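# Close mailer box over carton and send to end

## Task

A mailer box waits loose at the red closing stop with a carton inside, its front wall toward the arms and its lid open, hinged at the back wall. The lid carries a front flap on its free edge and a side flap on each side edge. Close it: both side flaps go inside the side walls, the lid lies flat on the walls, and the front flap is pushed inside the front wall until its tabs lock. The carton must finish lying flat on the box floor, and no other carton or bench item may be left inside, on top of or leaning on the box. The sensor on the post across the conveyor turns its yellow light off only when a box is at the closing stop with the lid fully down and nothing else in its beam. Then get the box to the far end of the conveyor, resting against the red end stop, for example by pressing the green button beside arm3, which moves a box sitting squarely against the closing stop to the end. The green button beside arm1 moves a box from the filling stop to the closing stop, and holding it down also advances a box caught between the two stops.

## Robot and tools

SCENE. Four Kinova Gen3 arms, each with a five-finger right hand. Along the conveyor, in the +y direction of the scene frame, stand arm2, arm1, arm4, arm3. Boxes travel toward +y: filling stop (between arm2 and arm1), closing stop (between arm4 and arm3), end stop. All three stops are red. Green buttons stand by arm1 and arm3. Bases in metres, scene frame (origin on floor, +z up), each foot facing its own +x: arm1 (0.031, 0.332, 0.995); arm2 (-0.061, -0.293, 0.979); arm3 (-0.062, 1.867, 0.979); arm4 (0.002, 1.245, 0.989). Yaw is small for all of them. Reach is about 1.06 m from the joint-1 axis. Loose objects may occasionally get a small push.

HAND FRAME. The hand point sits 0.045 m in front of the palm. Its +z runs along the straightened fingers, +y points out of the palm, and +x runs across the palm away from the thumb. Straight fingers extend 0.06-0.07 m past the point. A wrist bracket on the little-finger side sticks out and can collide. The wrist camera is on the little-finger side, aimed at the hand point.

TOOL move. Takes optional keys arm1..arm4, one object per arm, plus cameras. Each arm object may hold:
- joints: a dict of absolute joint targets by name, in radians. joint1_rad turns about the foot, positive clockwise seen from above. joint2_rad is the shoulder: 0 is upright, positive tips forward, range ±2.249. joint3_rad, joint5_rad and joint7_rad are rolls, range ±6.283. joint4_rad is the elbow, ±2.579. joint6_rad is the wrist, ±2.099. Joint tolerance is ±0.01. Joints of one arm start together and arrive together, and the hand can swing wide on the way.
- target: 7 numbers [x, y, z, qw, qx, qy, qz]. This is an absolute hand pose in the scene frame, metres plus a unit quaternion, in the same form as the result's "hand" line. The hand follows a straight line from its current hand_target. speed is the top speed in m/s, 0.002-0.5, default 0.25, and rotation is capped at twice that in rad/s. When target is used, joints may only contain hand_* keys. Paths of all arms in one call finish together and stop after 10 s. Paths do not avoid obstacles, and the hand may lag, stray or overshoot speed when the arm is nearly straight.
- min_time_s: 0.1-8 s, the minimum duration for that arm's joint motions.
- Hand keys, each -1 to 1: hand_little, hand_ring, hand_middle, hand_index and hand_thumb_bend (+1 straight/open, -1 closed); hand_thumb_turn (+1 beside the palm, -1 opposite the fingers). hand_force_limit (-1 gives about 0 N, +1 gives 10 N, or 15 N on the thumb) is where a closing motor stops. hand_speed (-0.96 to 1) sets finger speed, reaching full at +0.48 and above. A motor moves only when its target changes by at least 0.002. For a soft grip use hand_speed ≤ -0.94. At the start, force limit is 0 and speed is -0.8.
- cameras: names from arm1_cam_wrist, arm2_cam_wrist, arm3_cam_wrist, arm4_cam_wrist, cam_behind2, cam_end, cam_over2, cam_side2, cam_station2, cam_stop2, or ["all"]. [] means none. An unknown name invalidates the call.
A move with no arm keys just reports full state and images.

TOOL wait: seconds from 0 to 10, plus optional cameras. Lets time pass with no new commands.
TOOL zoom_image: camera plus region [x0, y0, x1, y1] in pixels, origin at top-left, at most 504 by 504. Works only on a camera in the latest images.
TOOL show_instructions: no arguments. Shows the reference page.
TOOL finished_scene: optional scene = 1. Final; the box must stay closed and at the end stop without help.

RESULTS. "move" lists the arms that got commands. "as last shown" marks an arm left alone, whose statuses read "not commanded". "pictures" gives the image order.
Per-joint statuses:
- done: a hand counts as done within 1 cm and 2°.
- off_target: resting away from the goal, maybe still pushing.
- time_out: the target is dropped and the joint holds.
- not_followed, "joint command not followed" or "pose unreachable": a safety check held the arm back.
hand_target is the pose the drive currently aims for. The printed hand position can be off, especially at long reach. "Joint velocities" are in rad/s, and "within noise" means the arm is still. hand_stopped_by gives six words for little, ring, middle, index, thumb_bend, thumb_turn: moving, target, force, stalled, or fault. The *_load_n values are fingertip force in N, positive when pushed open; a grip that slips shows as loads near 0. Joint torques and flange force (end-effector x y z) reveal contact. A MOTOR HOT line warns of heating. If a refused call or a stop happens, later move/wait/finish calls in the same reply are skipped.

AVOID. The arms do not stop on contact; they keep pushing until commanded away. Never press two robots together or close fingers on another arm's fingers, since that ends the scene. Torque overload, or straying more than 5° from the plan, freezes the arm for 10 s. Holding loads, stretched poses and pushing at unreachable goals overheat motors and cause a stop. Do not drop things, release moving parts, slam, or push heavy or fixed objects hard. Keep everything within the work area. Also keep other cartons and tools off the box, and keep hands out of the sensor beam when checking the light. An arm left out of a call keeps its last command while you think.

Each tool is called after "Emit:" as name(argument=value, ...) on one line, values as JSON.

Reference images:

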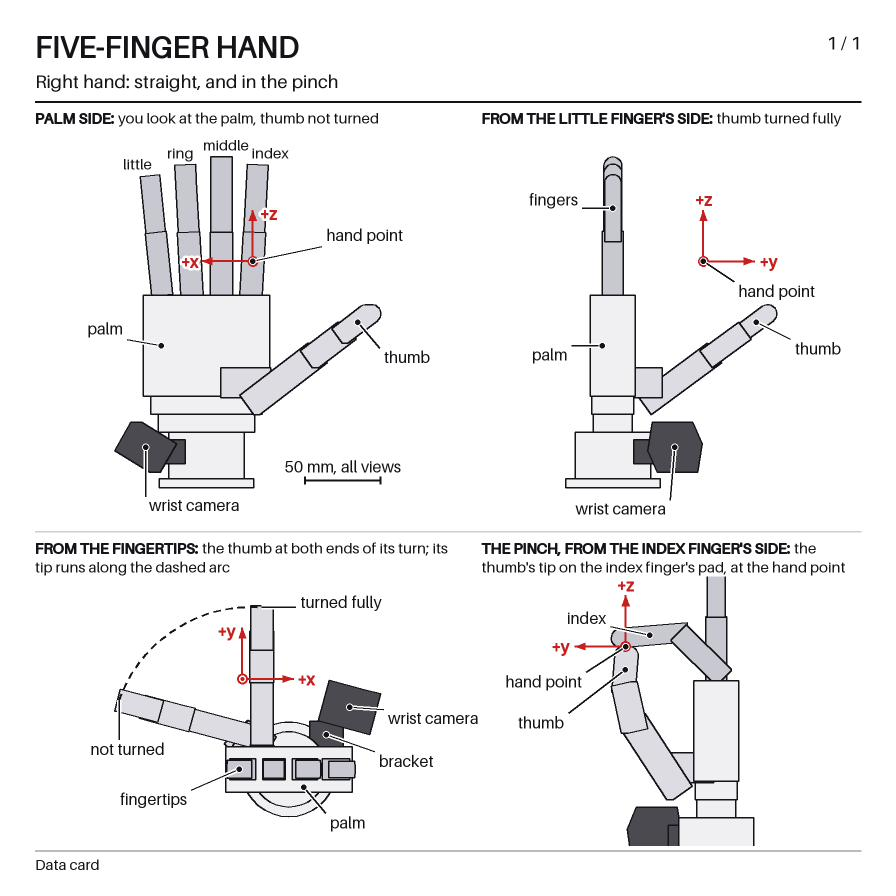

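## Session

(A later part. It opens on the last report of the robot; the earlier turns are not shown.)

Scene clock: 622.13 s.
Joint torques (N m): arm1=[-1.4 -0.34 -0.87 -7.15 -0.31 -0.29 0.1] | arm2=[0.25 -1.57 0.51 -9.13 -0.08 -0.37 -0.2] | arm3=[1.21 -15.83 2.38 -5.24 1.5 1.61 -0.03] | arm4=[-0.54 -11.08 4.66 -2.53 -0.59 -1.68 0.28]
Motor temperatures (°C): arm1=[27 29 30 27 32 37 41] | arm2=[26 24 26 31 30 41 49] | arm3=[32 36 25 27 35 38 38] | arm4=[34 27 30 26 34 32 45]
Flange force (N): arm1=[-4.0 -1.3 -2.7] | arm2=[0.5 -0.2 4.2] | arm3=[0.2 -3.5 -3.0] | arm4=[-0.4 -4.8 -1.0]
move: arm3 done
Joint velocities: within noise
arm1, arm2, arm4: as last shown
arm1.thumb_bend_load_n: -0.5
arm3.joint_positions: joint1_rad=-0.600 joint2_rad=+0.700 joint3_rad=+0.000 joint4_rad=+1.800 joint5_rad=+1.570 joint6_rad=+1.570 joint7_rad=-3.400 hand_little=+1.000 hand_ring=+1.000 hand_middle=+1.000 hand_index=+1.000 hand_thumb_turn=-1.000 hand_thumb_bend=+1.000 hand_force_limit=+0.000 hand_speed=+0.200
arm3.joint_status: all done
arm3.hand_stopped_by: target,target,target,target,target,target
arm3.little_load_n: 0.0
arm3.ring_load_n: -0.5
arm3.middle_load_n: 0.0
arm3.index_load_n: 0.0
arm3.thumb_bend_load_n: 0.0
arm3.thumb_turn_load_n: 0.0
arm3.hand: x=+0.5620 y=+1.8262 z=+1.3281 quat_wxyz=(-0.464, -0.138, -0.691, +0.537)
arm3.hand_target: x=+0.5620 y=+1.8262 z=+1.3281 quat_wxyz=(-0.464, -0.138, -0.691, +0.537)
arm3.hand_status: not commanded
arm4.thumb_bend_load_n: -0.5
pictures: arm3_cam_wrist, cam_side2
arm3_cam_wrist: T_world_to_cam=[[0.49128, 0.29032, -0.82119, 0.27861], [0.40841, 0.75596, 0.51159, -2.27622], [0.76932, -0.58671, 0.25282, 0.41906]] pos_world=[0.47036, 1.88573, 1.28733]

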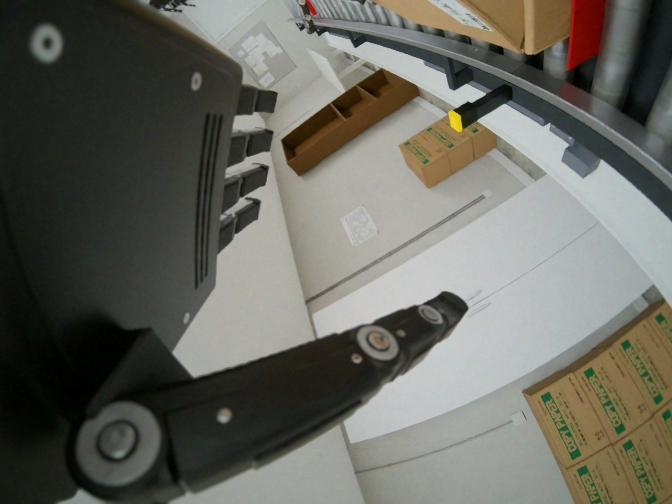

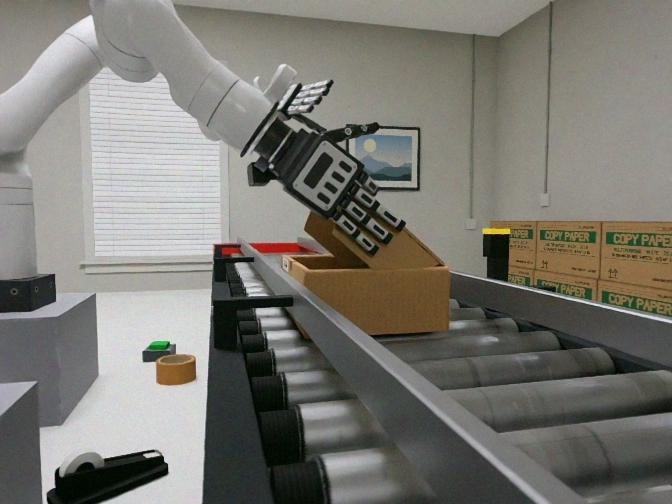

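Emit:
move(cameras=["cam_station2", "cam_side2", "cam_over2"])

Scene clock: 639.60 s.
Joint torques (N m): arm1=[-1.39 -0.33 -0.88 -7.14 -0.32 -0.33 0.08] | arm2=[0.22 -1.55 0.55 -9.05 -0.09 -0.33 -0.19] | arm3=[1.23 -15.84 2.4 -5.28 1.52 1.57 0.01] | arm4=[-0.61 -11.07 4.61 -2.51 -0.59 -1.68 0.29]
Motor temperatures (°C): arm1=[27 29 30 27 32 37 41] | arm2=[26 24 26 31 30 41 49] | arm3=[32 36 25 27 35 38 38] | arm4=[34 27 30 26 34 32 45]
Flange force (N): arm1=[-4.0 -1.4 -2.8] | arm2=[0.5 0.0 4.0] | arm3=[0.4 -3.6 -3.1] | arm4=[-0.6 -5.0 -0.9]
Joint velocities: within noise
arm1.joint_positions: joint1_rad=+0.683 joint2_rad=-0.494 joint3_rad=-0.032 joint4_rad=+1.553 joint5_rad=-0.076 joint6_rad=+2.041 joint7_rad=-1.728 hand_little=+1.000 hand_ring=+1.000 hand_middle=+1.000 hand_index=+1.000 hand_thumb_turn=+1.000 hand_thumb_bend=+1.000 hand_force_limit=+0.000 hand_speed=-0.800
arm1.joint_status: not commanded
arm1.hand_stopped_by: target,target,target,target,target,target
arm1.little_load_n: 0.0
arm1.ring_load_n: 0.0
arm1.middle_load_n: 0.0
arm1.index_load_n: 0.0
arm1.thumb_bend_load_n: 0.0
arm1.thumb_turn_load_n: 0.0
arm1.hand: x=+0.1701 y=+0.3083 z=+1.4863 quat_wxyz=(-0.021, -0.348, -0.937, -0.020) (m; scene frame)
arm1.hand_target: x=+0.1701 y=+0.3083 z=+1.4863 quat_wxyz=(-0.021, -0.348, -0.937, -0.020) (m; scene frame)
arm1.hand_status: not commanded
arm2.joint_positions: joint1_rad=-0.434 joint2_rad=-0.363 joint3_rad=-0.120 joint4_rad=+1.537 joint5_rad=-0.061 joint6_rad=+1.933 joint7_rad=-2.051 hand_little=+1.000 hand_ring=+1.000 hand_middle=+1.000 hand_index=+1.000 hand_thumb_turn=+1.000 hand_thumb_bend=+1.000 hand_force_limit=+0.000 hand_speed=-0.800
arm2.joint_status: not commanded
arm2.hand_stopped_by: target,target,target,target,target,target
arm2.little_load_n: 0.0
arm2.ring_load_n: 0.0
arm2.middle_load_n: 0.0
arm2.index_load_n: 0.0
arm2.thumb_bend_load_n: 0.0
arm2.thumb_turn_load_n: 0.0
arm2.hand: x=+0.1101 y=-0.1672 z=+1.4577 quat_wxyz=(-0.007, -0.007, -1.000, -0.013) (m; scene frame)
arm2.hand_target: x=+0.1101 y=-0.1672 z=+1.4577 quat_wxyz=(-0.007, -0.007, -1.000, -0.013) (m; scene frame)
arm2.hand_status: not commanded
arm3.joint_positions: joint1_rad=-0.600 joint2_rad=+0.700 joint3_rad=+0.000 joint4_rad=+1.800 joint5_rad=+1.570 joint6_rad=+1.570 joint7_rad=-3.400 hand_little=+1.000 hand_ring=+1.000 hand_middle=+1.000 hand_index=+1.000 hand_thumb_turn=-1.000 hand_thumb_bend=+1.000 hand_force_limit=+0.000 hand_speed=+0.200
arm3.joint_status: all done
arm3.hand_stopped_by: target,target,target,target,target,target
arm3.little_load_n: 0.0
arm3.ring_load_n: 0.0
arm3.middle_load_n: 0.0
arm3.index_load_n: 0.0
arm3.thumb_bend_load_n: 0.0
arm3.thumb_turn_load_n: 0.0
arm3.hand: x=+0.5620 y=+1.8262 z=+1.3281 quat_wxyz=(-0.464, -0.138, -0.691, +0.537) (m; scene frame)
arm3.hand_target: x=+0.5620 y=+1.8262 z=+1.3281 quat_wxyz=(-0.464, -0.138, -0.691, +0.537) (m; scene frame)
arm3.hand_status: not commanded
arm4.joint_positions: joint1_rad=-1.028 joint2_rad=+0.742 joint3_rad=+0.609 joint4_rad=+2.399 joint5_rad=-0.359 joint6_rad=-0.687 joint7_rad=-1.986 hand_little=+1.000 hand_ring=+1.000 hand_middle=+1.000 hand_index=+0.000 hand_thumb_turn=+1.000 hand_thumb_bend=+1.000 hand_force_limit=+0.000 hand_speed=+0.200
arm4.joint_status: not commanded
arm4.hand_stopped_by: target,target,target,target,target,target
arm4.little_load_n: 0.0
arm4.ring_load_n: 0.0
arm4.middle_load_n: 0.0
arm4.index_load_n: 0.5
arm4.thumb_bend_load_n: 0.0
arm4.thumb_turn_load_n: 0.0
arm4.hand: x=+0.5270 y=+1.4630 z=+1.1400 quat_wxyz=(-0.462, +0.000, -0.887, +0.000) (m; scene frame)
arm4.hand_target: x=+0.5270 y=+1.4630 z=+1.1400 quat_wxyz=(-0.462, +0.000, -0.887, +0.000) (m; scene frame)
arm4.hand_status: not commanded
pictures: cam_over2, cam_side2, cam_station2

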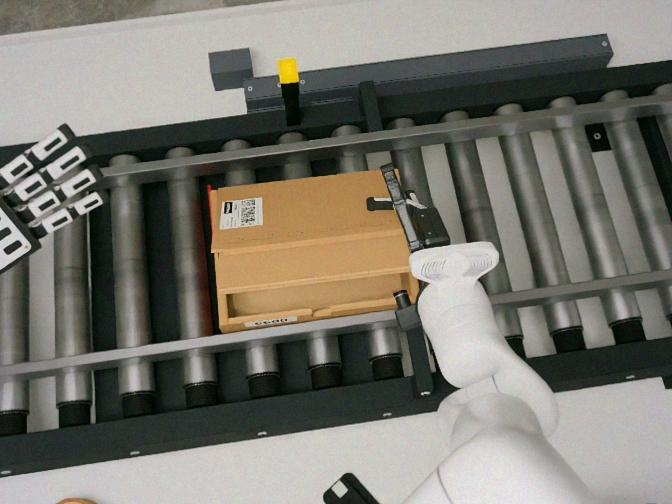

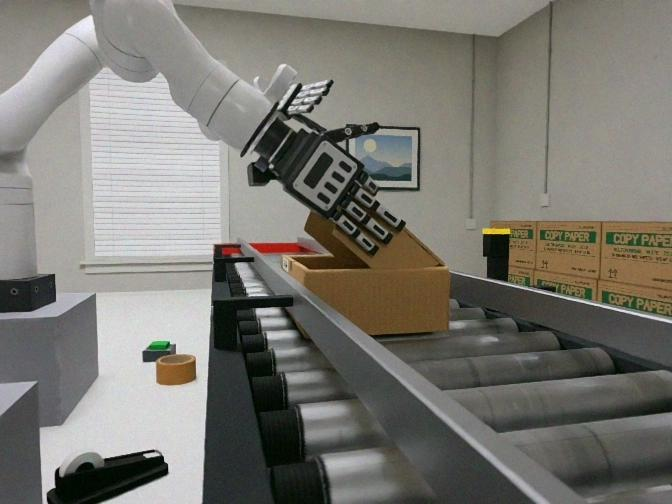

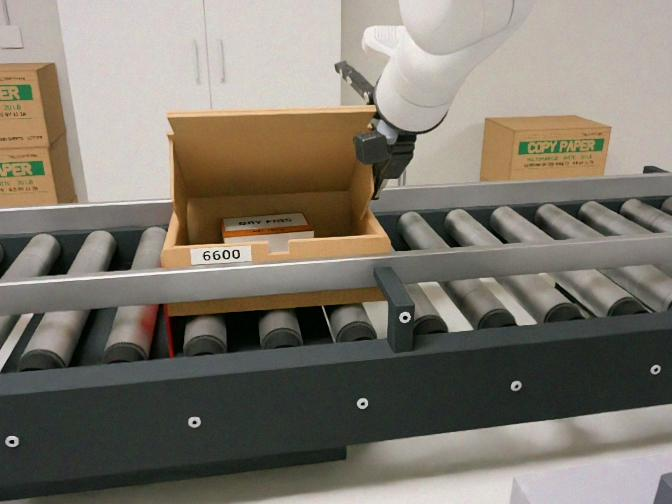

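Emit:
move(arm3={"target": [0.47, 1.79, 1.23, 0.310, 0.310, 0.6356, -0.6356], "speed": 0.25}, cameras=["cam_station2", "cam_side2", "arm4_cam_wrist"])

Scene clock: 671.67 s.
Joint torques (N m): arm1=[-1.37 -0.35 -0.89 -7.12 -0.32 -0.32 0.09] | arm2=[0.26 -1.55 0.52 -9.07 -0.07 -0.32 -0.19] | arm3=[1.19 -17.86 2.71 -3.72 1.26 1.76 0.02] | arm4=[-0.6 -11.04 4.62 -2.46 -0.57 -1.69 0.31]
Motor temperatures (°C): arm1=[27 29 30 27 32 37 41] | arm2=[26 24 26 31 30 41 49] | arm3=[32 37 25 26 35 38 38] | arm4=[33 27 30 26 34 32 45]
Flange force (N): arm1=[-4.1 -1.4 -2.9] | arm2=[0.5 0.0 4.1] | arm3=[0.3 -4.4 -0.9] | arm4=[-0.7 -4.9 -0.9]
move: arm3 done
Joint velocities: within noise
arm1, arm2, arm4: as last shown
arm3.joint_positions: joint1_rad=-0.615 joint2_rad=+0.984 joint3_rad=+0.007 joint4_rad=+1.558 joint5_rad=+1.119 joint6_rad=+1.853 joint7_rad=-3.502 hand_little=+1.000 hand_ring=+1.000 hand_middle=+1.000 hand_index=+1.000 hand_thumb_turn=-1.000 hand_thumb_bend=+1.000 hand_force_limit=+0.000 hand_speed=+0.200
arm3.joint_status: not commanded
arm3.hand_stopped_by: target,target,target,target,target,target
arm3.little_load_n: 0.0
arm3.ring_load_n: 0.0
arm3.middle_load_n: 0.0
arm3.index_load_n: 0.0
arm3.thumb_bend_load_n: 0.0
arm3.thumb_turn_load_n: 0.0
arm3.hand: x=+0.4700 y=+1.7900 z=+1.2300 quat_wxyz=(-0.310, -0.310, -0.636, +0.636)
arm3.hand_target: x=+0.4700 y=+1.7900 z=+1.2300 quat_wxyz=(-0.310, -0.310, -0.636, +0.636)
arm3.hand_status: done (0.000 m and 0.0 deg from the pose sent, 0.139 m and 29.6 deg at the start)
arm4.index_load_n: 0.0
pictures: arm4_cam_wrist, cam_side2, cam_station2
arm4_cam_wrist: T_world_to_cam=[[-0.16862, 0.97564, -0.14033, -1.18472], [-0.06393, 0.13124, 0.98929, -1.30323], [0.98361, 0.17579, 0.04024, -0.70839]] pos_world=[0.41369, 1.45142, 1.15153]

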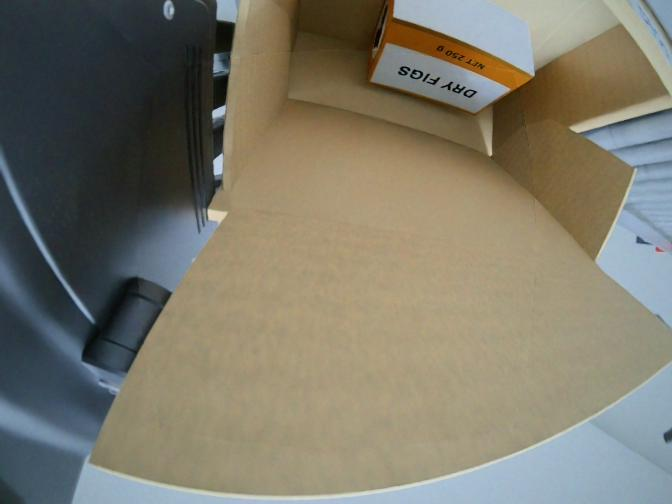

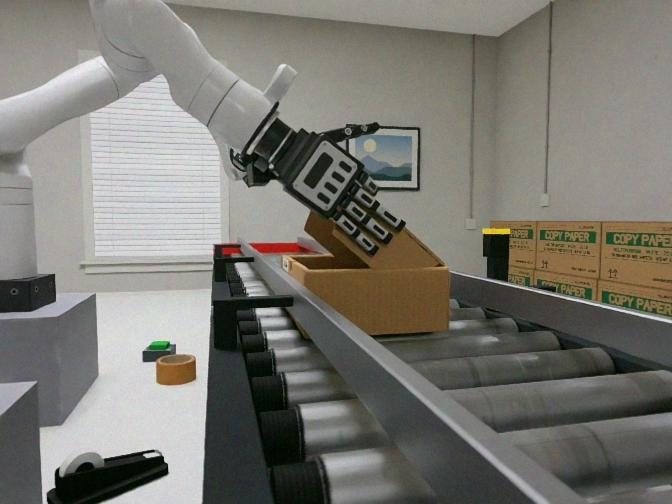

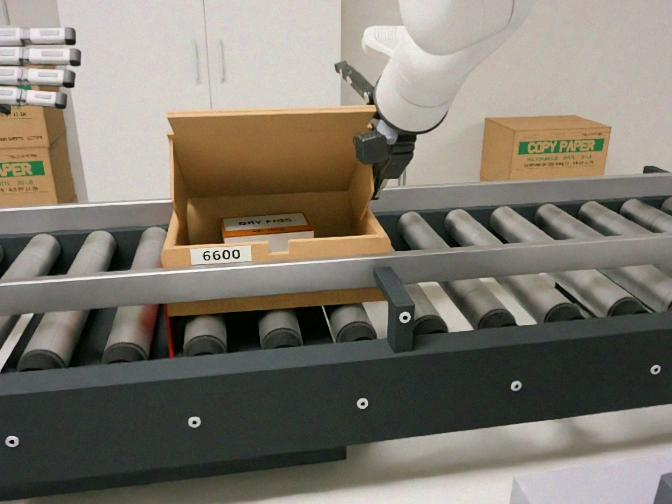

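Emit:
move(arm3={"target": [0.484, 1.575, 1.200, 0.310, 0.310, 0.6356, -0.6356], "speed": 0.15}, cameras=["cam_station2", "cam_side2", "cam_over2", "arm3_cam_wrist"])

Scene clock: 679.67 s.
Joint torques (N m): arm1=[-1.4 -0.31 -0.86 -7.12 -0.33 -0.31 0.11] | arm2=[0.25 -1.59 0.53 -9.04 -0.09 -0.36 -0.18] | arm3=[1.34 -17.12 3.73 -3.21 0.9 1.77 0.04] | arm4=[-0.26 -11.2 5 -2.87 -0.72 -1.87 0.3]
Motor temperatures (°C): arm1=[27 29 30 27 32 37 41] | arm2=[26 24 26 31 30 41 49] | arm3=[32 37 25 26 35 37 38] | arm4=[33 27 30 26 34 32 45]
Flange force (N): arm1=[-4.0 -1.2 -2.9] | arm2=[0.5 0.0 3.9] | arm3=[-1.1 -4.1 -2.8] | arm4=[0.3 -4.7 -1.7]
move: arm3 done
Joint velocities: within noise
arm1, arm2, arm4: as last shown
arm2.little_load_n: 0.5
arm3.joint_positions: joint1_rad=-0.280 joint2_rad=+1.001 joint3_rad=+0.132 joint4_rad=+1.726 joint5_rad=+1.410 joint6_rad=+1.519 joint7_rad=-3.607 hand_little=+1.000 hand_ring=+1.000 hand_middle=+1.000 hand_index=+1.000 hand_thumb_turn=-1.000 hand_thumb_bend=+1.000 hand_force_limit=+0.000 hand_speed=+0.200
arm3.joint_status: not commanded
arm3.hand_stopped_by: target,target,target,target,target,target
arm3.little_load_n: 0.0
arm3.ring_load_n: 0.0
arm3.middle_load_n: 0.0
arm3.index_load_n: 0.0
arm3.thumb_bend_load_n: 0.0
arm3.thumb_turn_load_n: 1.0
arm3.hand: x=+0.4840 y=+1.5750 z=+1.2000 quat_wxyz=(-0.310, -0.310, -0.636, +0.636)
arm3.hand_target: x=+0.4840 y=+1.5750 z=+1.2000 quat_wxyz=(-0.310, -0.310, -0.636, +0.636)
arm3.hand_status: done (0.000 m and 0.0 deg from the pose sent, 0.218 m and 0.0 deg at the start)
arm4.index_load_n: 0.5
pictures: arm3_cam_wrist, cam_over2, cam_side2, cam_station2
arm3_cam_wrist: T_world_to_cam=[[0.56923, 0.01542, -0.82203, 0.68091], [0.72925, 0.45228, 0.51346, -1.66814], [0.37971, -0.89174, 0.24621, 1.04112]] pos_world=[0.43357, 1.67238, 1.15993]

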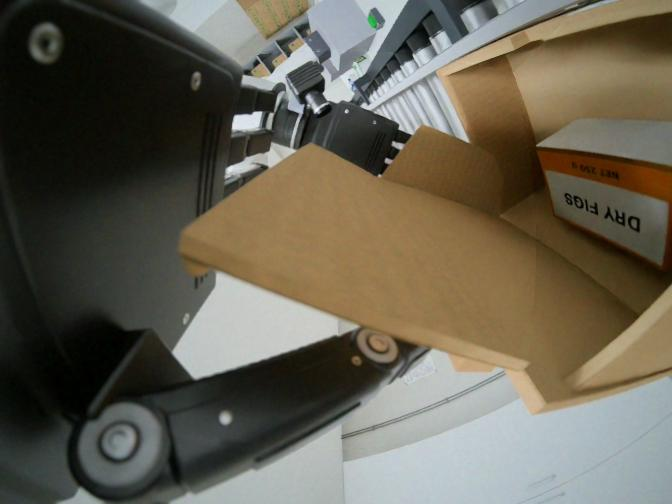

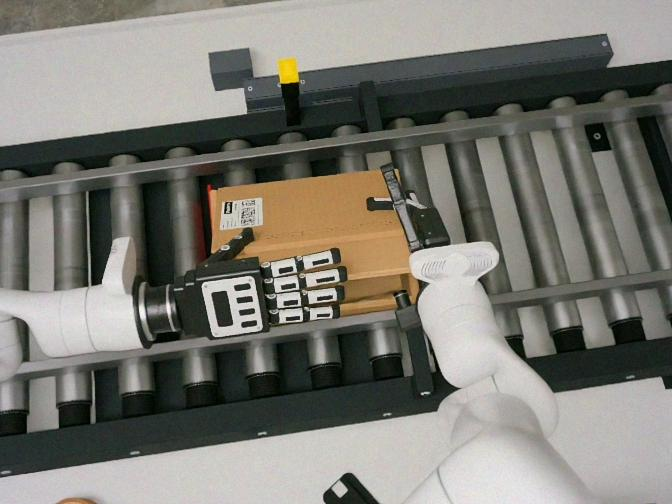

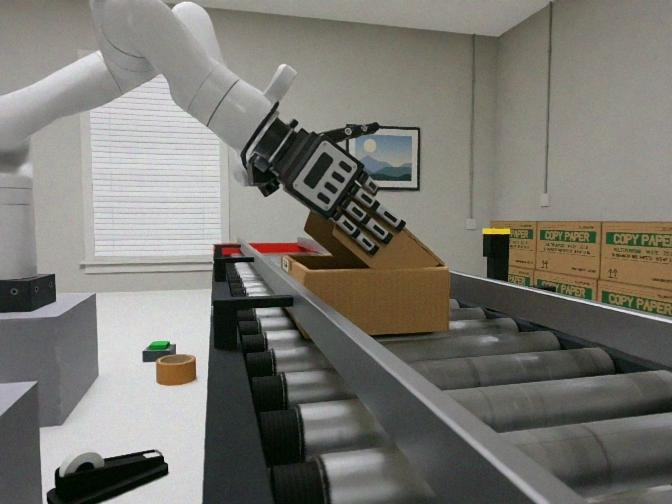

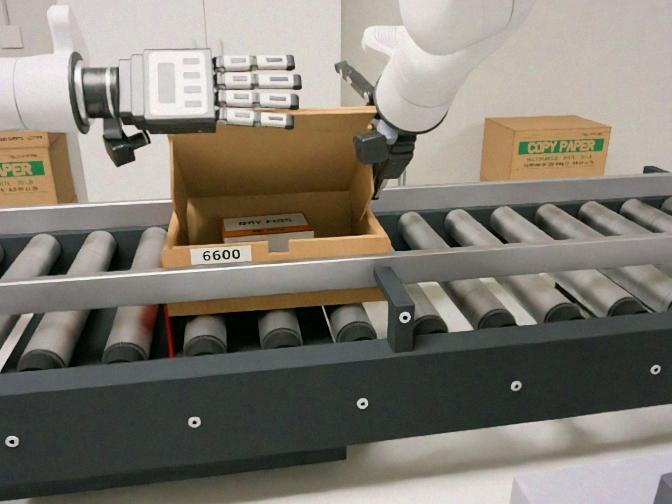

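Emit:
zoom_image(camera="arm3_cam_wrist", region=[160, 80, 664, 440])

Emit:
zoom_image(camera="cam_station2", region=[100, 40, 440, 320])

Scaled by 1.000.

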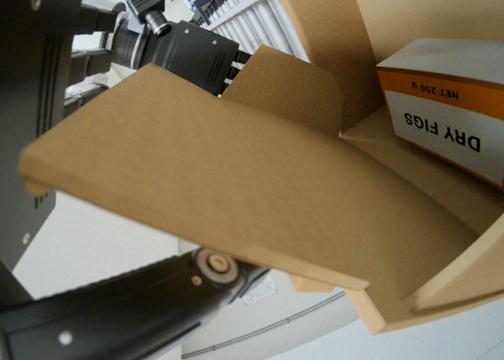

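Scaled by 1.482 from the camera's image (finer frame: 960x720).

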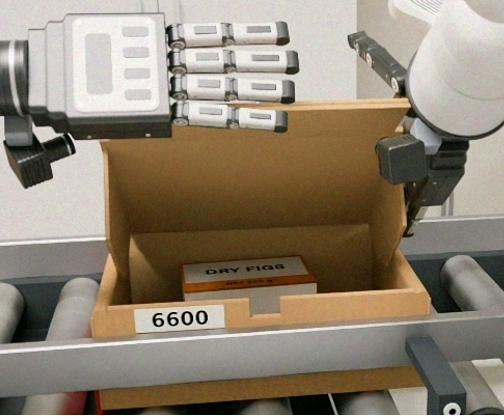

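Emit:
move(arm3={"joints": {"hand_thumb_turn": 1.0}})

Emit:
move(arm3={"target": [0.4776, 1.575, 1.1474, 0.0616, 0.0616, 0.7044, -0.7044], "speed": 0.15}, cameras=["cam_station2", "cam_side2", "arm3_cam_wrist"])

Scene clock: 752.17 s.
Joint torques (N m): arm1=[-1.43 -0.32 -0.87 -7.13 -0.34 -0.33 0.12] | arm2=[0.18 -1.61 0.49 -9.08 -0.1 -0.34 -0.19] | arm3=[1.2 -17.45 3.8 -3.42 1.06 1.86 -0.02] | arm4=[-0.3 -11.19 5.02 -2.87 -0.72 -1.87 0.28]
Motor temperatures (°C): arm1=[27 29 30 27 32 37 41] | arm2=[26 24 25 31 30 41 49] | arm3=[32 36 25 26 35 37 38] | arm4=[33 28 30 26 33 32 45]
Flange force (N): arm1=[-3.9 -1.2 -2.9] | arm2=[0.4 -0.2 4.1] | arm3=[-0.4 -3.9 -2.7] | arm4=[0.3 -4.8 -1.6]
move: arm3 done
Joint velocities: within noise
arm1, arm2, arm4: as last shown
arm2.little_load_n: 0.0
arm3.joint_positions: joint1_rad=-0.280 joint2_rad=+1.001 joint3_rad=+0.132 joint4_rad=+1.726 joint5_rad=+1.410 joint6_rad=+1.519 joint7_rad=-3.607 hand_little=+1.000 hand_ring=+1.000 hand_middle=+1.000 hand_index=+1.000 hand_thumb_turn=+1.000 hand_thumb_bend=+1.000 hand_force_limit=+0.000 hand_speed=+0.200
arm3.joint_status: all done
arm3.hand_stopped_by: target,target,target,target,target,target
arm3.little_load_n: 0.0
arm3.ring_load_n: 0.0
arm3.middle_load_n: -0.5
arm3.index_load_n: 0.0
arm3.thumb_bend_load_n: 0.0
arm3.thumb_turn_load_n: 0.0
arm3.hand: x=+0.4840 y=+1.5750 z=+1.2000 quat_wxyz=(-0.310, -0.310, -0.636, +0.636)
arm3.hand_target: x=+0.4840 y=+1.5750 z=+1.2000 quat_wxyz=(-0.310, -0.310, -0.636, +0.636)
arm3.hand_status: not commanded
arm4.index_load_n: 0.0
pictures: none

Scene clock: 755.17 s.
Joint torques (N m): arm1=[-1.4 -0.33 -0.89 -7.13 -0.31 -0.3 0.1] | arm2=[0.23 -1.6 0.54 -9.06 -0.07 -0.33 -0.18] | arm3=[1.13 -18.22 3.71 -3.67 1.12 1.8 -0.01] | arm4=[-0.27 -11.17 5.02 -2.91 -0.71 -1.87 0.3]
Motor temperatures (°C): arm1=[27 29 30 27 32 37 41] | arm2=[26 24 25 31 30 41 49] | arm3=[32 36 25 26 35 37 38] | arm4=[33 28 30 26 33 32 45]
Flange force (N): arm1=[-4.0 -1.3 -2.8] | arm2=[0.4 0.1 4.0] | arm3=[2.4 -3.1 -2.5] | arm4=[0.3 -4.7 -1.8]
move: arm3 done
Joint velocities: within noise
arm1, arm2, arm4: as last shown
arm3.joint_positions: joint1_rad=-0.259 joint2_rad=+1.044 joint3_rad=+0.109 joint4_rad=+1.648 joint5_rad=+1.420 joint6_rad=+1.538 joint7_rad=-2.844 hand_little=+1.000 hand_ring=+1.000 hand_middle=+1.000 hand_index=+1.000 hand_thumb_turn=+1.000 hand_thumb_bend=+1.000 hand_force_limit=+0.000 hand_speed=+0.200
arm3.joint_status: not commanded
arm3.hand_stopped_by: target,target,target,target,target,target
arm3.little_load_n: 0.0
arm3.ring_load_n: 0.0
arm3.middle_load_n: 0.0
arm3.index_load_n: 0.0
arm3.thumb_bend_load_n: 0.0
arm3.thumb_turn_load_n: 0.0
arm3.hand: x=+0.4776 y=+1.5750 z=+1.1474 quat_wxyz=(-0.062, -0.062, -0.704, +0.704)
arm3.hand_target: x=+0.4776 y=+1.5750 z=+1.1474 quat_wxyz=(-0.062, -0.062, -0.704, +0.704)
arm3.hand_status: done (0.000 m and 0.0 deg from the pose sent, 0.053 m and 42.0 deg at the start)
arm4.index_load_n: 0.5
pictures: arm3_cam_wrist, cam_side2, cam_station2
arm3_cam_wrist: T_world_to_cam=[[-0.1271, 0.01548, -0.99177, 1.16856], [0.88548, 0.45233, -0.10641, -0.99996], [0.44696, -0.89172, -0.0712, 1.38851]] pos_world=[0.41337, 1.67238, 1.15139]

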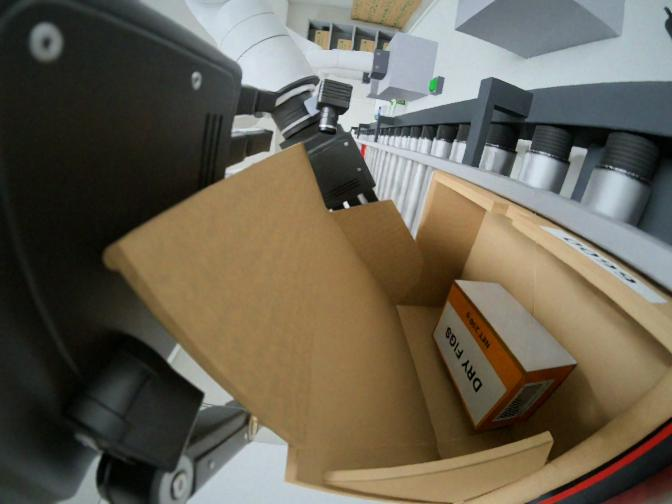

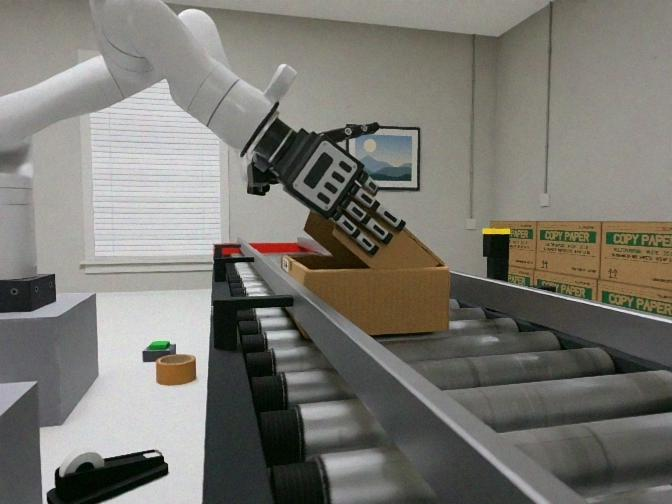

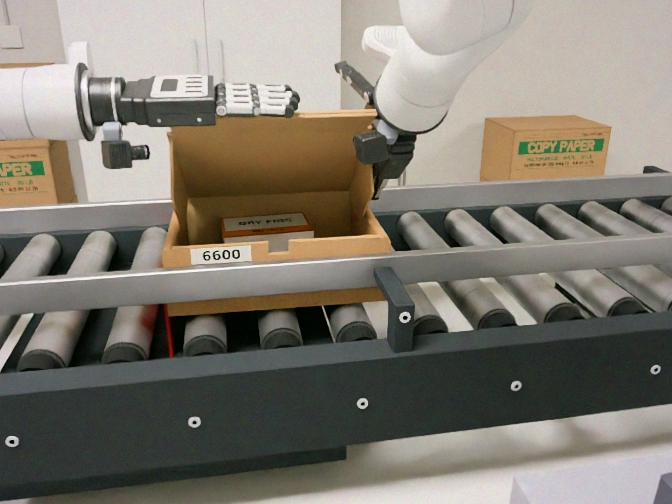

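Emit:
move(arm3={"target": [0.530, 1.575, 1.116, 0.183, 0.183, 0.683, -0.683], "speed": 0.1}, cameras=["cam_station2", "cam_side2", "arm3_cam_wrist", "cam_over2"])

Scene clock: 760.37 s.
Joint torques (N m): arm1=[-1.45 -0.33 -0.88 -7.09 -0.33 -0.3 0.11] | arm2=[0.27 -1.58 0.49 -9.04 -0.06 -0.37 -0.21] | arm3=[-0.21 -18.01 2.32 -4.58 1.61 0.4 0.1] | arm4=[-0.28 -11.2 5.01 -2.86 -0.7 -1.88 0.26]
Motor temperatures (°C): arm1=[27 29 30 27 32 37 41] | arm2=[26 24 25 31 30 41 49] | arm3=[32 36 25 26 35 37 38] | arm4=[33 28 30 26 33 32 45]
Flange force (N): arm1=[-4.0 -1.2 -3.0] | arm2=[0.4 -0.2 3.8] | arm3=[2.8 -9.6 -1.5] | arm4=[0.2 -4.6 -1.7]
move: arm3 done
Joint velocities: within noise
arm1, arm2, arm4: as last shown
arm1.thumb_bend_load_n: -0.5
arm3.joint_positions: joint1_rad=-0.252 joint2_rad=+1.187 joint3_rad=+0.117 joint4_rad=+1.473 joint5_rad=+1.409 joint6_rad=+1.532 joint7_rad=-3.159 hand_little=+1.000 hand_ring=+1.000 hand_middle=+1.000 hand_index=+1.000 hand_thumb_turn=+1.000 hand_thumb_bend=+1.000 hand_force_limit=+0.000 hand_speed=+0.200
arm3.joint_status: not commanded
arm3.hand_stopped_by: target,target,target,target,target,target
arm3.little_load_n: 0.0
arm3.ring_load_n: 0.0
arm3.middle_load_n: 0.0
arm3.index_load_n: 0.0
arm3.thumb_bend_load_n: 0.0
arm3.thumb_turn_load_n: -0.5
arm3.hand: x=+0.5300 y=+1.5750 z=+1.1160 quat_wxyz=(-0.183, -0.183, -0.683, +0.683)
arm3.hand_target: x=+0.5300 y=+1.5750 z=+1.1160 quat_wxyz=(-0.183, -0.183, -0.683, +0.683)
arm3.hand_status: done (0.000 m and 0.0 deg from the pose sent, 0.061 m and 20.0 deg at the start)
arm4.index_load_n: 0.0
pictures: arm3_cam_wrist, cam_over2, cam_side2, cam_station2
arm3_cam_wrist: T_world_to_cam=[[0.21988, 0.01544, -0.9754, 0.94196], [0.86848, 0.45228, 0.20294, -1.38579], [0.44429, -0.89174, 0.08603, 1.18875]] pos_world=[0.46827, 1.67228, 1.09775]

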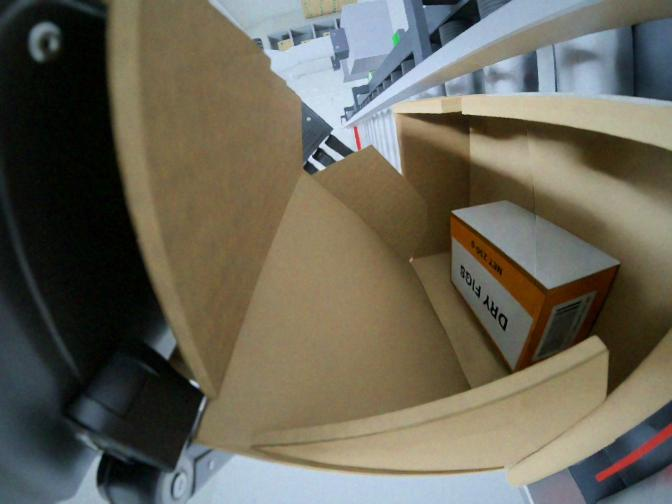

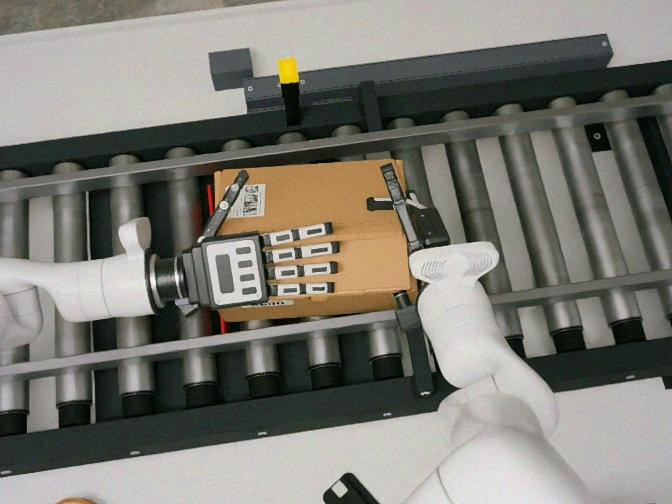

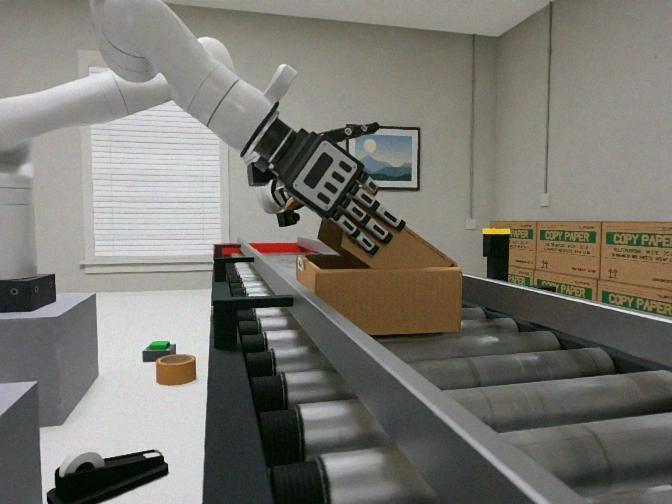

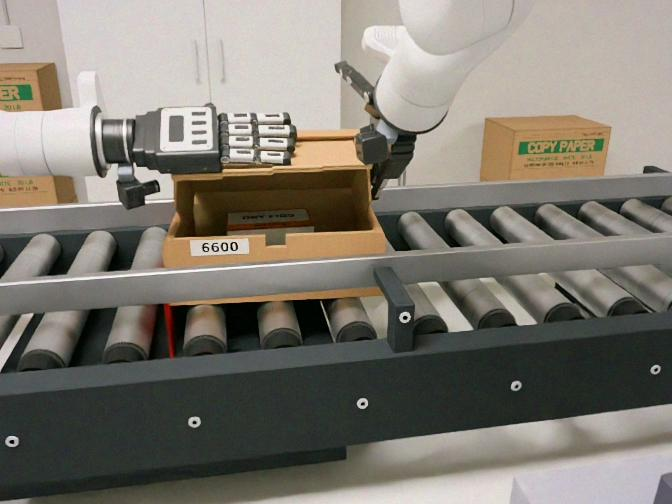

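Emit:
move(arm3={"target": [0.555, 1.600, 1.112, 0.2988, 0.2988, 0.6409, -0.6409], "speed": 0.08}, cameras=["cam_station2", "cam_side2", "arm3_cam_wrist", "cam_over2"])

Scene clock: 792.60 s.
Joint torques (N m): arm1=[-1.34 -0.32 -0.89 -7.11 -0.35 -0.32 0.11] | arm2=[0.24 -1.57 0.5 -9.06 -0.09 -0.32 -0.19] | arm3=[-0.62 -18.84 2.13 -4.73 1.71 0.27 0.12] | arm4=[-0.26 -11.21 4.99 -2.89 -0.71 -1.89 0.3]
Motor temperatures (°C): arm1=[27 29 29 27 32 36 41] | arm2=[26 24 25 31 30 41 49] | arm3=[32 36 25 26 34 37 37] | arm4=[33 28 30 26 33 32 44]
Flange force (N): arm1=[-4.0 -1.4 -2.9] | arm2=[0.4 -0.1 4.1] | arm3=[-0.4 -10.0 -0.5] | arm4=[0.3 -4.6 -1.8]
move: arm3 done
Joint velocities: within noise
arm1, arm2, arm4: as last shown
arm1.thumb_bend_load_n: 0.0
arm2.middle_load_n: -0.5
arm3.joint_positions: joint1_rad=-0.289 joint2_rad=+1.261 joint3_rad=+0.114 joint4_rad=+1.374 joint5_rad=+1.368 joint6_rad=+1.558 joint7_rad=-3.484 hand_little=+1.000 hand_ring=+1.000 hand_middle=+1.000 hand_index=+1.000 hand_thumb_turn=+1.000 hand_thumb_bend=+1.000 hand_force_limit=+0.000 hand_speed=+0.200
arm3.joint_status: not commanded
arm3.hand_stopped_by: target,target,target,target,target,target
arm3.little_load_n: 0.0
arm3.ring_load_n: 0.0
arm3.middle_load_n: 0.0
arm3.index_load_n: 0.0
arm3.thumb_bend_load_n: -0.5
arm3.thumb_turn_load_n: 0.0
arm3.hand: x=+0.5550 y=+1.6000 z=+1.1120 quat_wxyz=(-0.299, -0.299, -0.641, +0.641)
arm3.hand_target: x=+0.5550 y=+1.6000 z=+1.1120 quat_wxyz=(-0.299, -0.299, -0.641, +0.641)
arm3.hand_status: done (0.000 m and 0.0 deg from the pose sent, 0.036 m and 20.0 deg at the start)
pictures: arm3_cam_wrist, cam_over2, cam_side2, cam_station2
arm3_cam_wrist: T_world_to_cam=[[0.54004, 0.01554, -0.8415, 0.60542], [0.74677, 0.45231, 0.4876, -1.66703], [0.3882, -0.89173, 0.23266, 1.06846]] pos_world=[0.50317, 1.69738, 1.07371]

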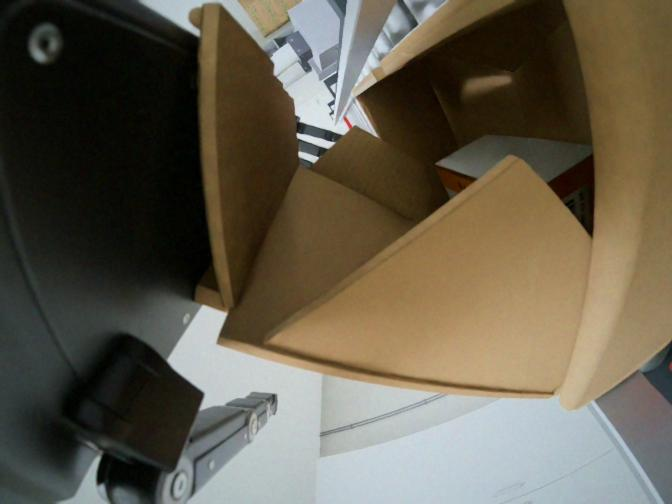

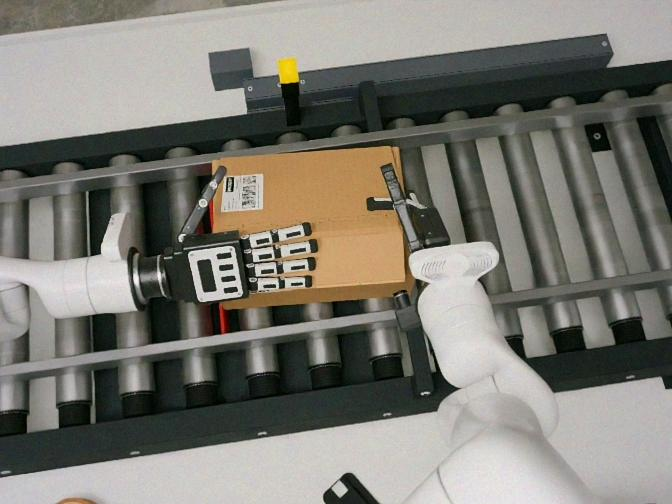

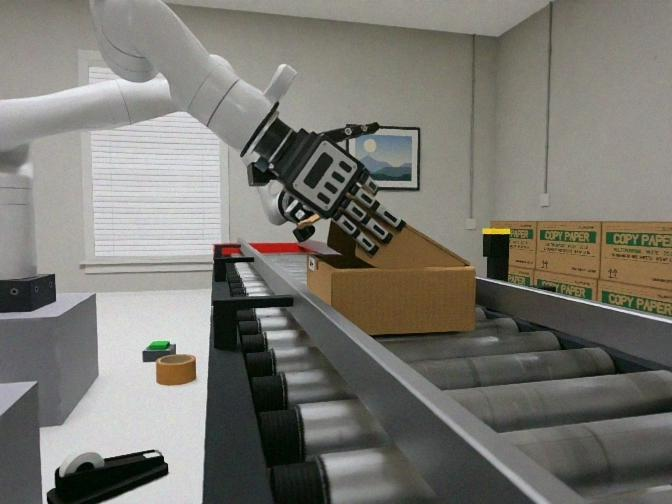

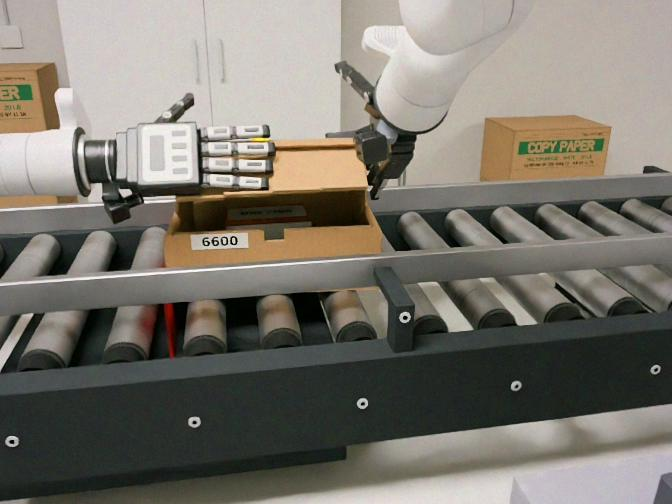

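Emit:
move(arm3={"target": [0.571, 1.600, 1.112, 0.3265, 0.3265, 0.6272, -0.6272], "speed": 0.06}, cameras=["cam_station2", "cam_side2", "arm3_cam_wrist", "cam_behind2"])

Scene clock: 802.77 s.
Joint torques (N m): arm1=[-1.37 -0.32 -0.87 -7.12 -0.33 -0.31 0.11] | arm2=[0.21 -1.59 0.57 -9.03 -0.07 -0.36 -0.2] | arm3=[-11.37 -12.02 -7.78 -13.3 7.9 -11.74 1.36] | arm4=[-0.57 -11.61 5 -1.37 -0.79 -1.7 0.31]
Motor temperatures (°C): arm1=[27 29 29 27 32 36 41] | arm2=[26 24 25 31 30 41 49] | arm3=[32 36 25 26 34 37 37] | arm4=[33 28 30 26 33 32 44]
Flange force (N): arm1=[-4.0 -1.3 -2.9] | arm2=[0.5 0.1 3.8] | arm3=[3.6 -57.7 2.1] | arm4=[-0.7 -3.6 3.2]
move: arm3 done
Joint velocities: within noise
arm1, arm2, arm4: as last shown
arm1.thumb_bend_load_n: -0.5
arm2.middle_load_n: 0.0
arm2.index_load_n: 0.5
arm3.joint_positions: joint1_rad=-0.286 joint2_rad=+1.293 joint3_rad=+0.120 joint4_rad=+1.303 joint5_rad=+1.365 joint6_rad=+1.560 joint7_rad=-3.531 hand_little=+1.000 hand_ring=+1.000 hand_middle=+1.000 hand_index=+1.000 hand_thumb_turn=+1.000 hand_thumb_bend=+1.000 hand_force_limit=+0.000 hand_speed=+0.200
arm3.joint_status: not commanded
arm3.hand_stopped_by: target,target,target,target,target,target
arm3.little_load_n: 0.0
arm3.ring_load_n: 0.0
arm3.middle_load_n: 0.0
arm3.index_load_n: 0.0
arm3.thumb_bend_load_n: 0.0
arm3.thumb_turn_load_n: -0.5
arm3.hand: x=+0.5710 y=+1.5999 z=+1.1120 quat_wxyz=(-0.327, -0.327, -0.627, +0.627)
arm3.hand_target: x=+0.5710 y=+1.6000 z=+1.1120 quat_wxyz=(-0.327, -0.327, -0.627, +0.627)
arm3.hand_status: done (0.000 m and 0.0 deg from the pose sent, 0.016 m and 5.0 deg at the start)
arm4.index_load_n: 2.0
pictures: arm3_cam_wrist, cam_behind2, cam_side2, cam_station2
arm3_cam_wrist: T_world_to_cam=[[0.61152, 0.01539, -0.79108, 0.5002], [0.70135, 0.45227, 0.55096, -1.72344], [0.36627, -0.89175, 0.26578, 1.03786]] pos_world=[0.52272, 1.69728, 1.0694]

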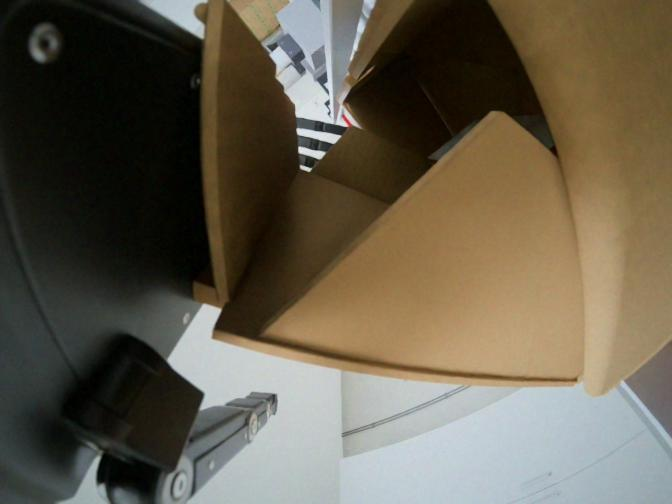

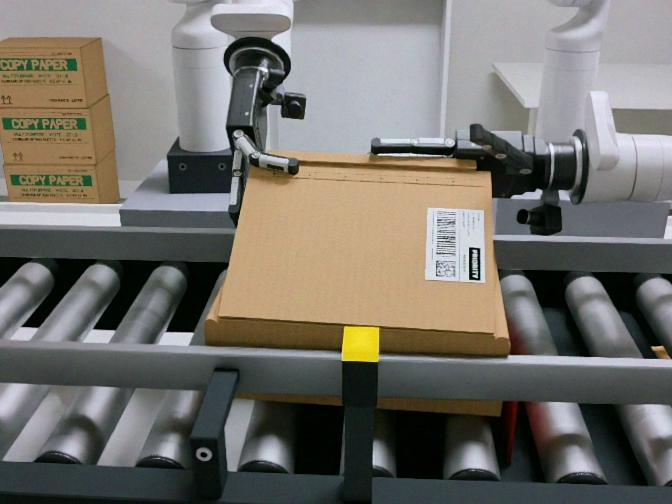

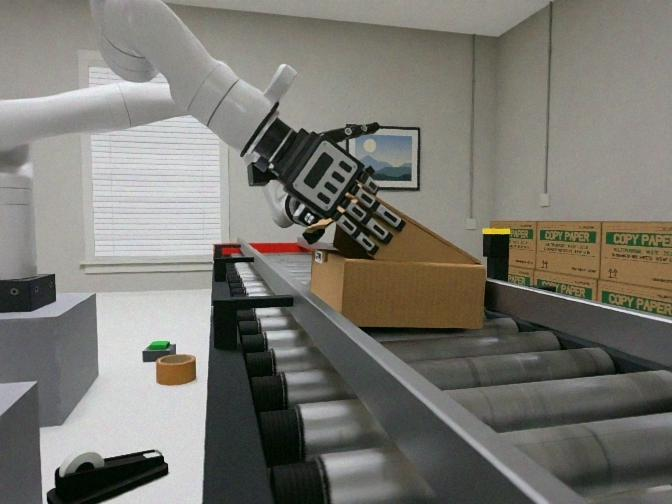

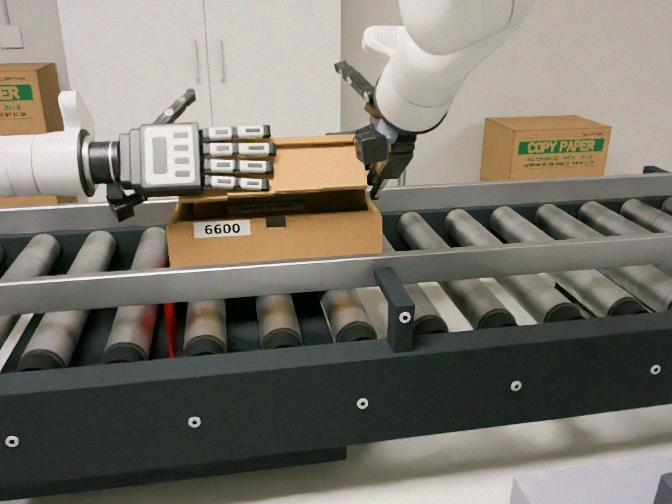

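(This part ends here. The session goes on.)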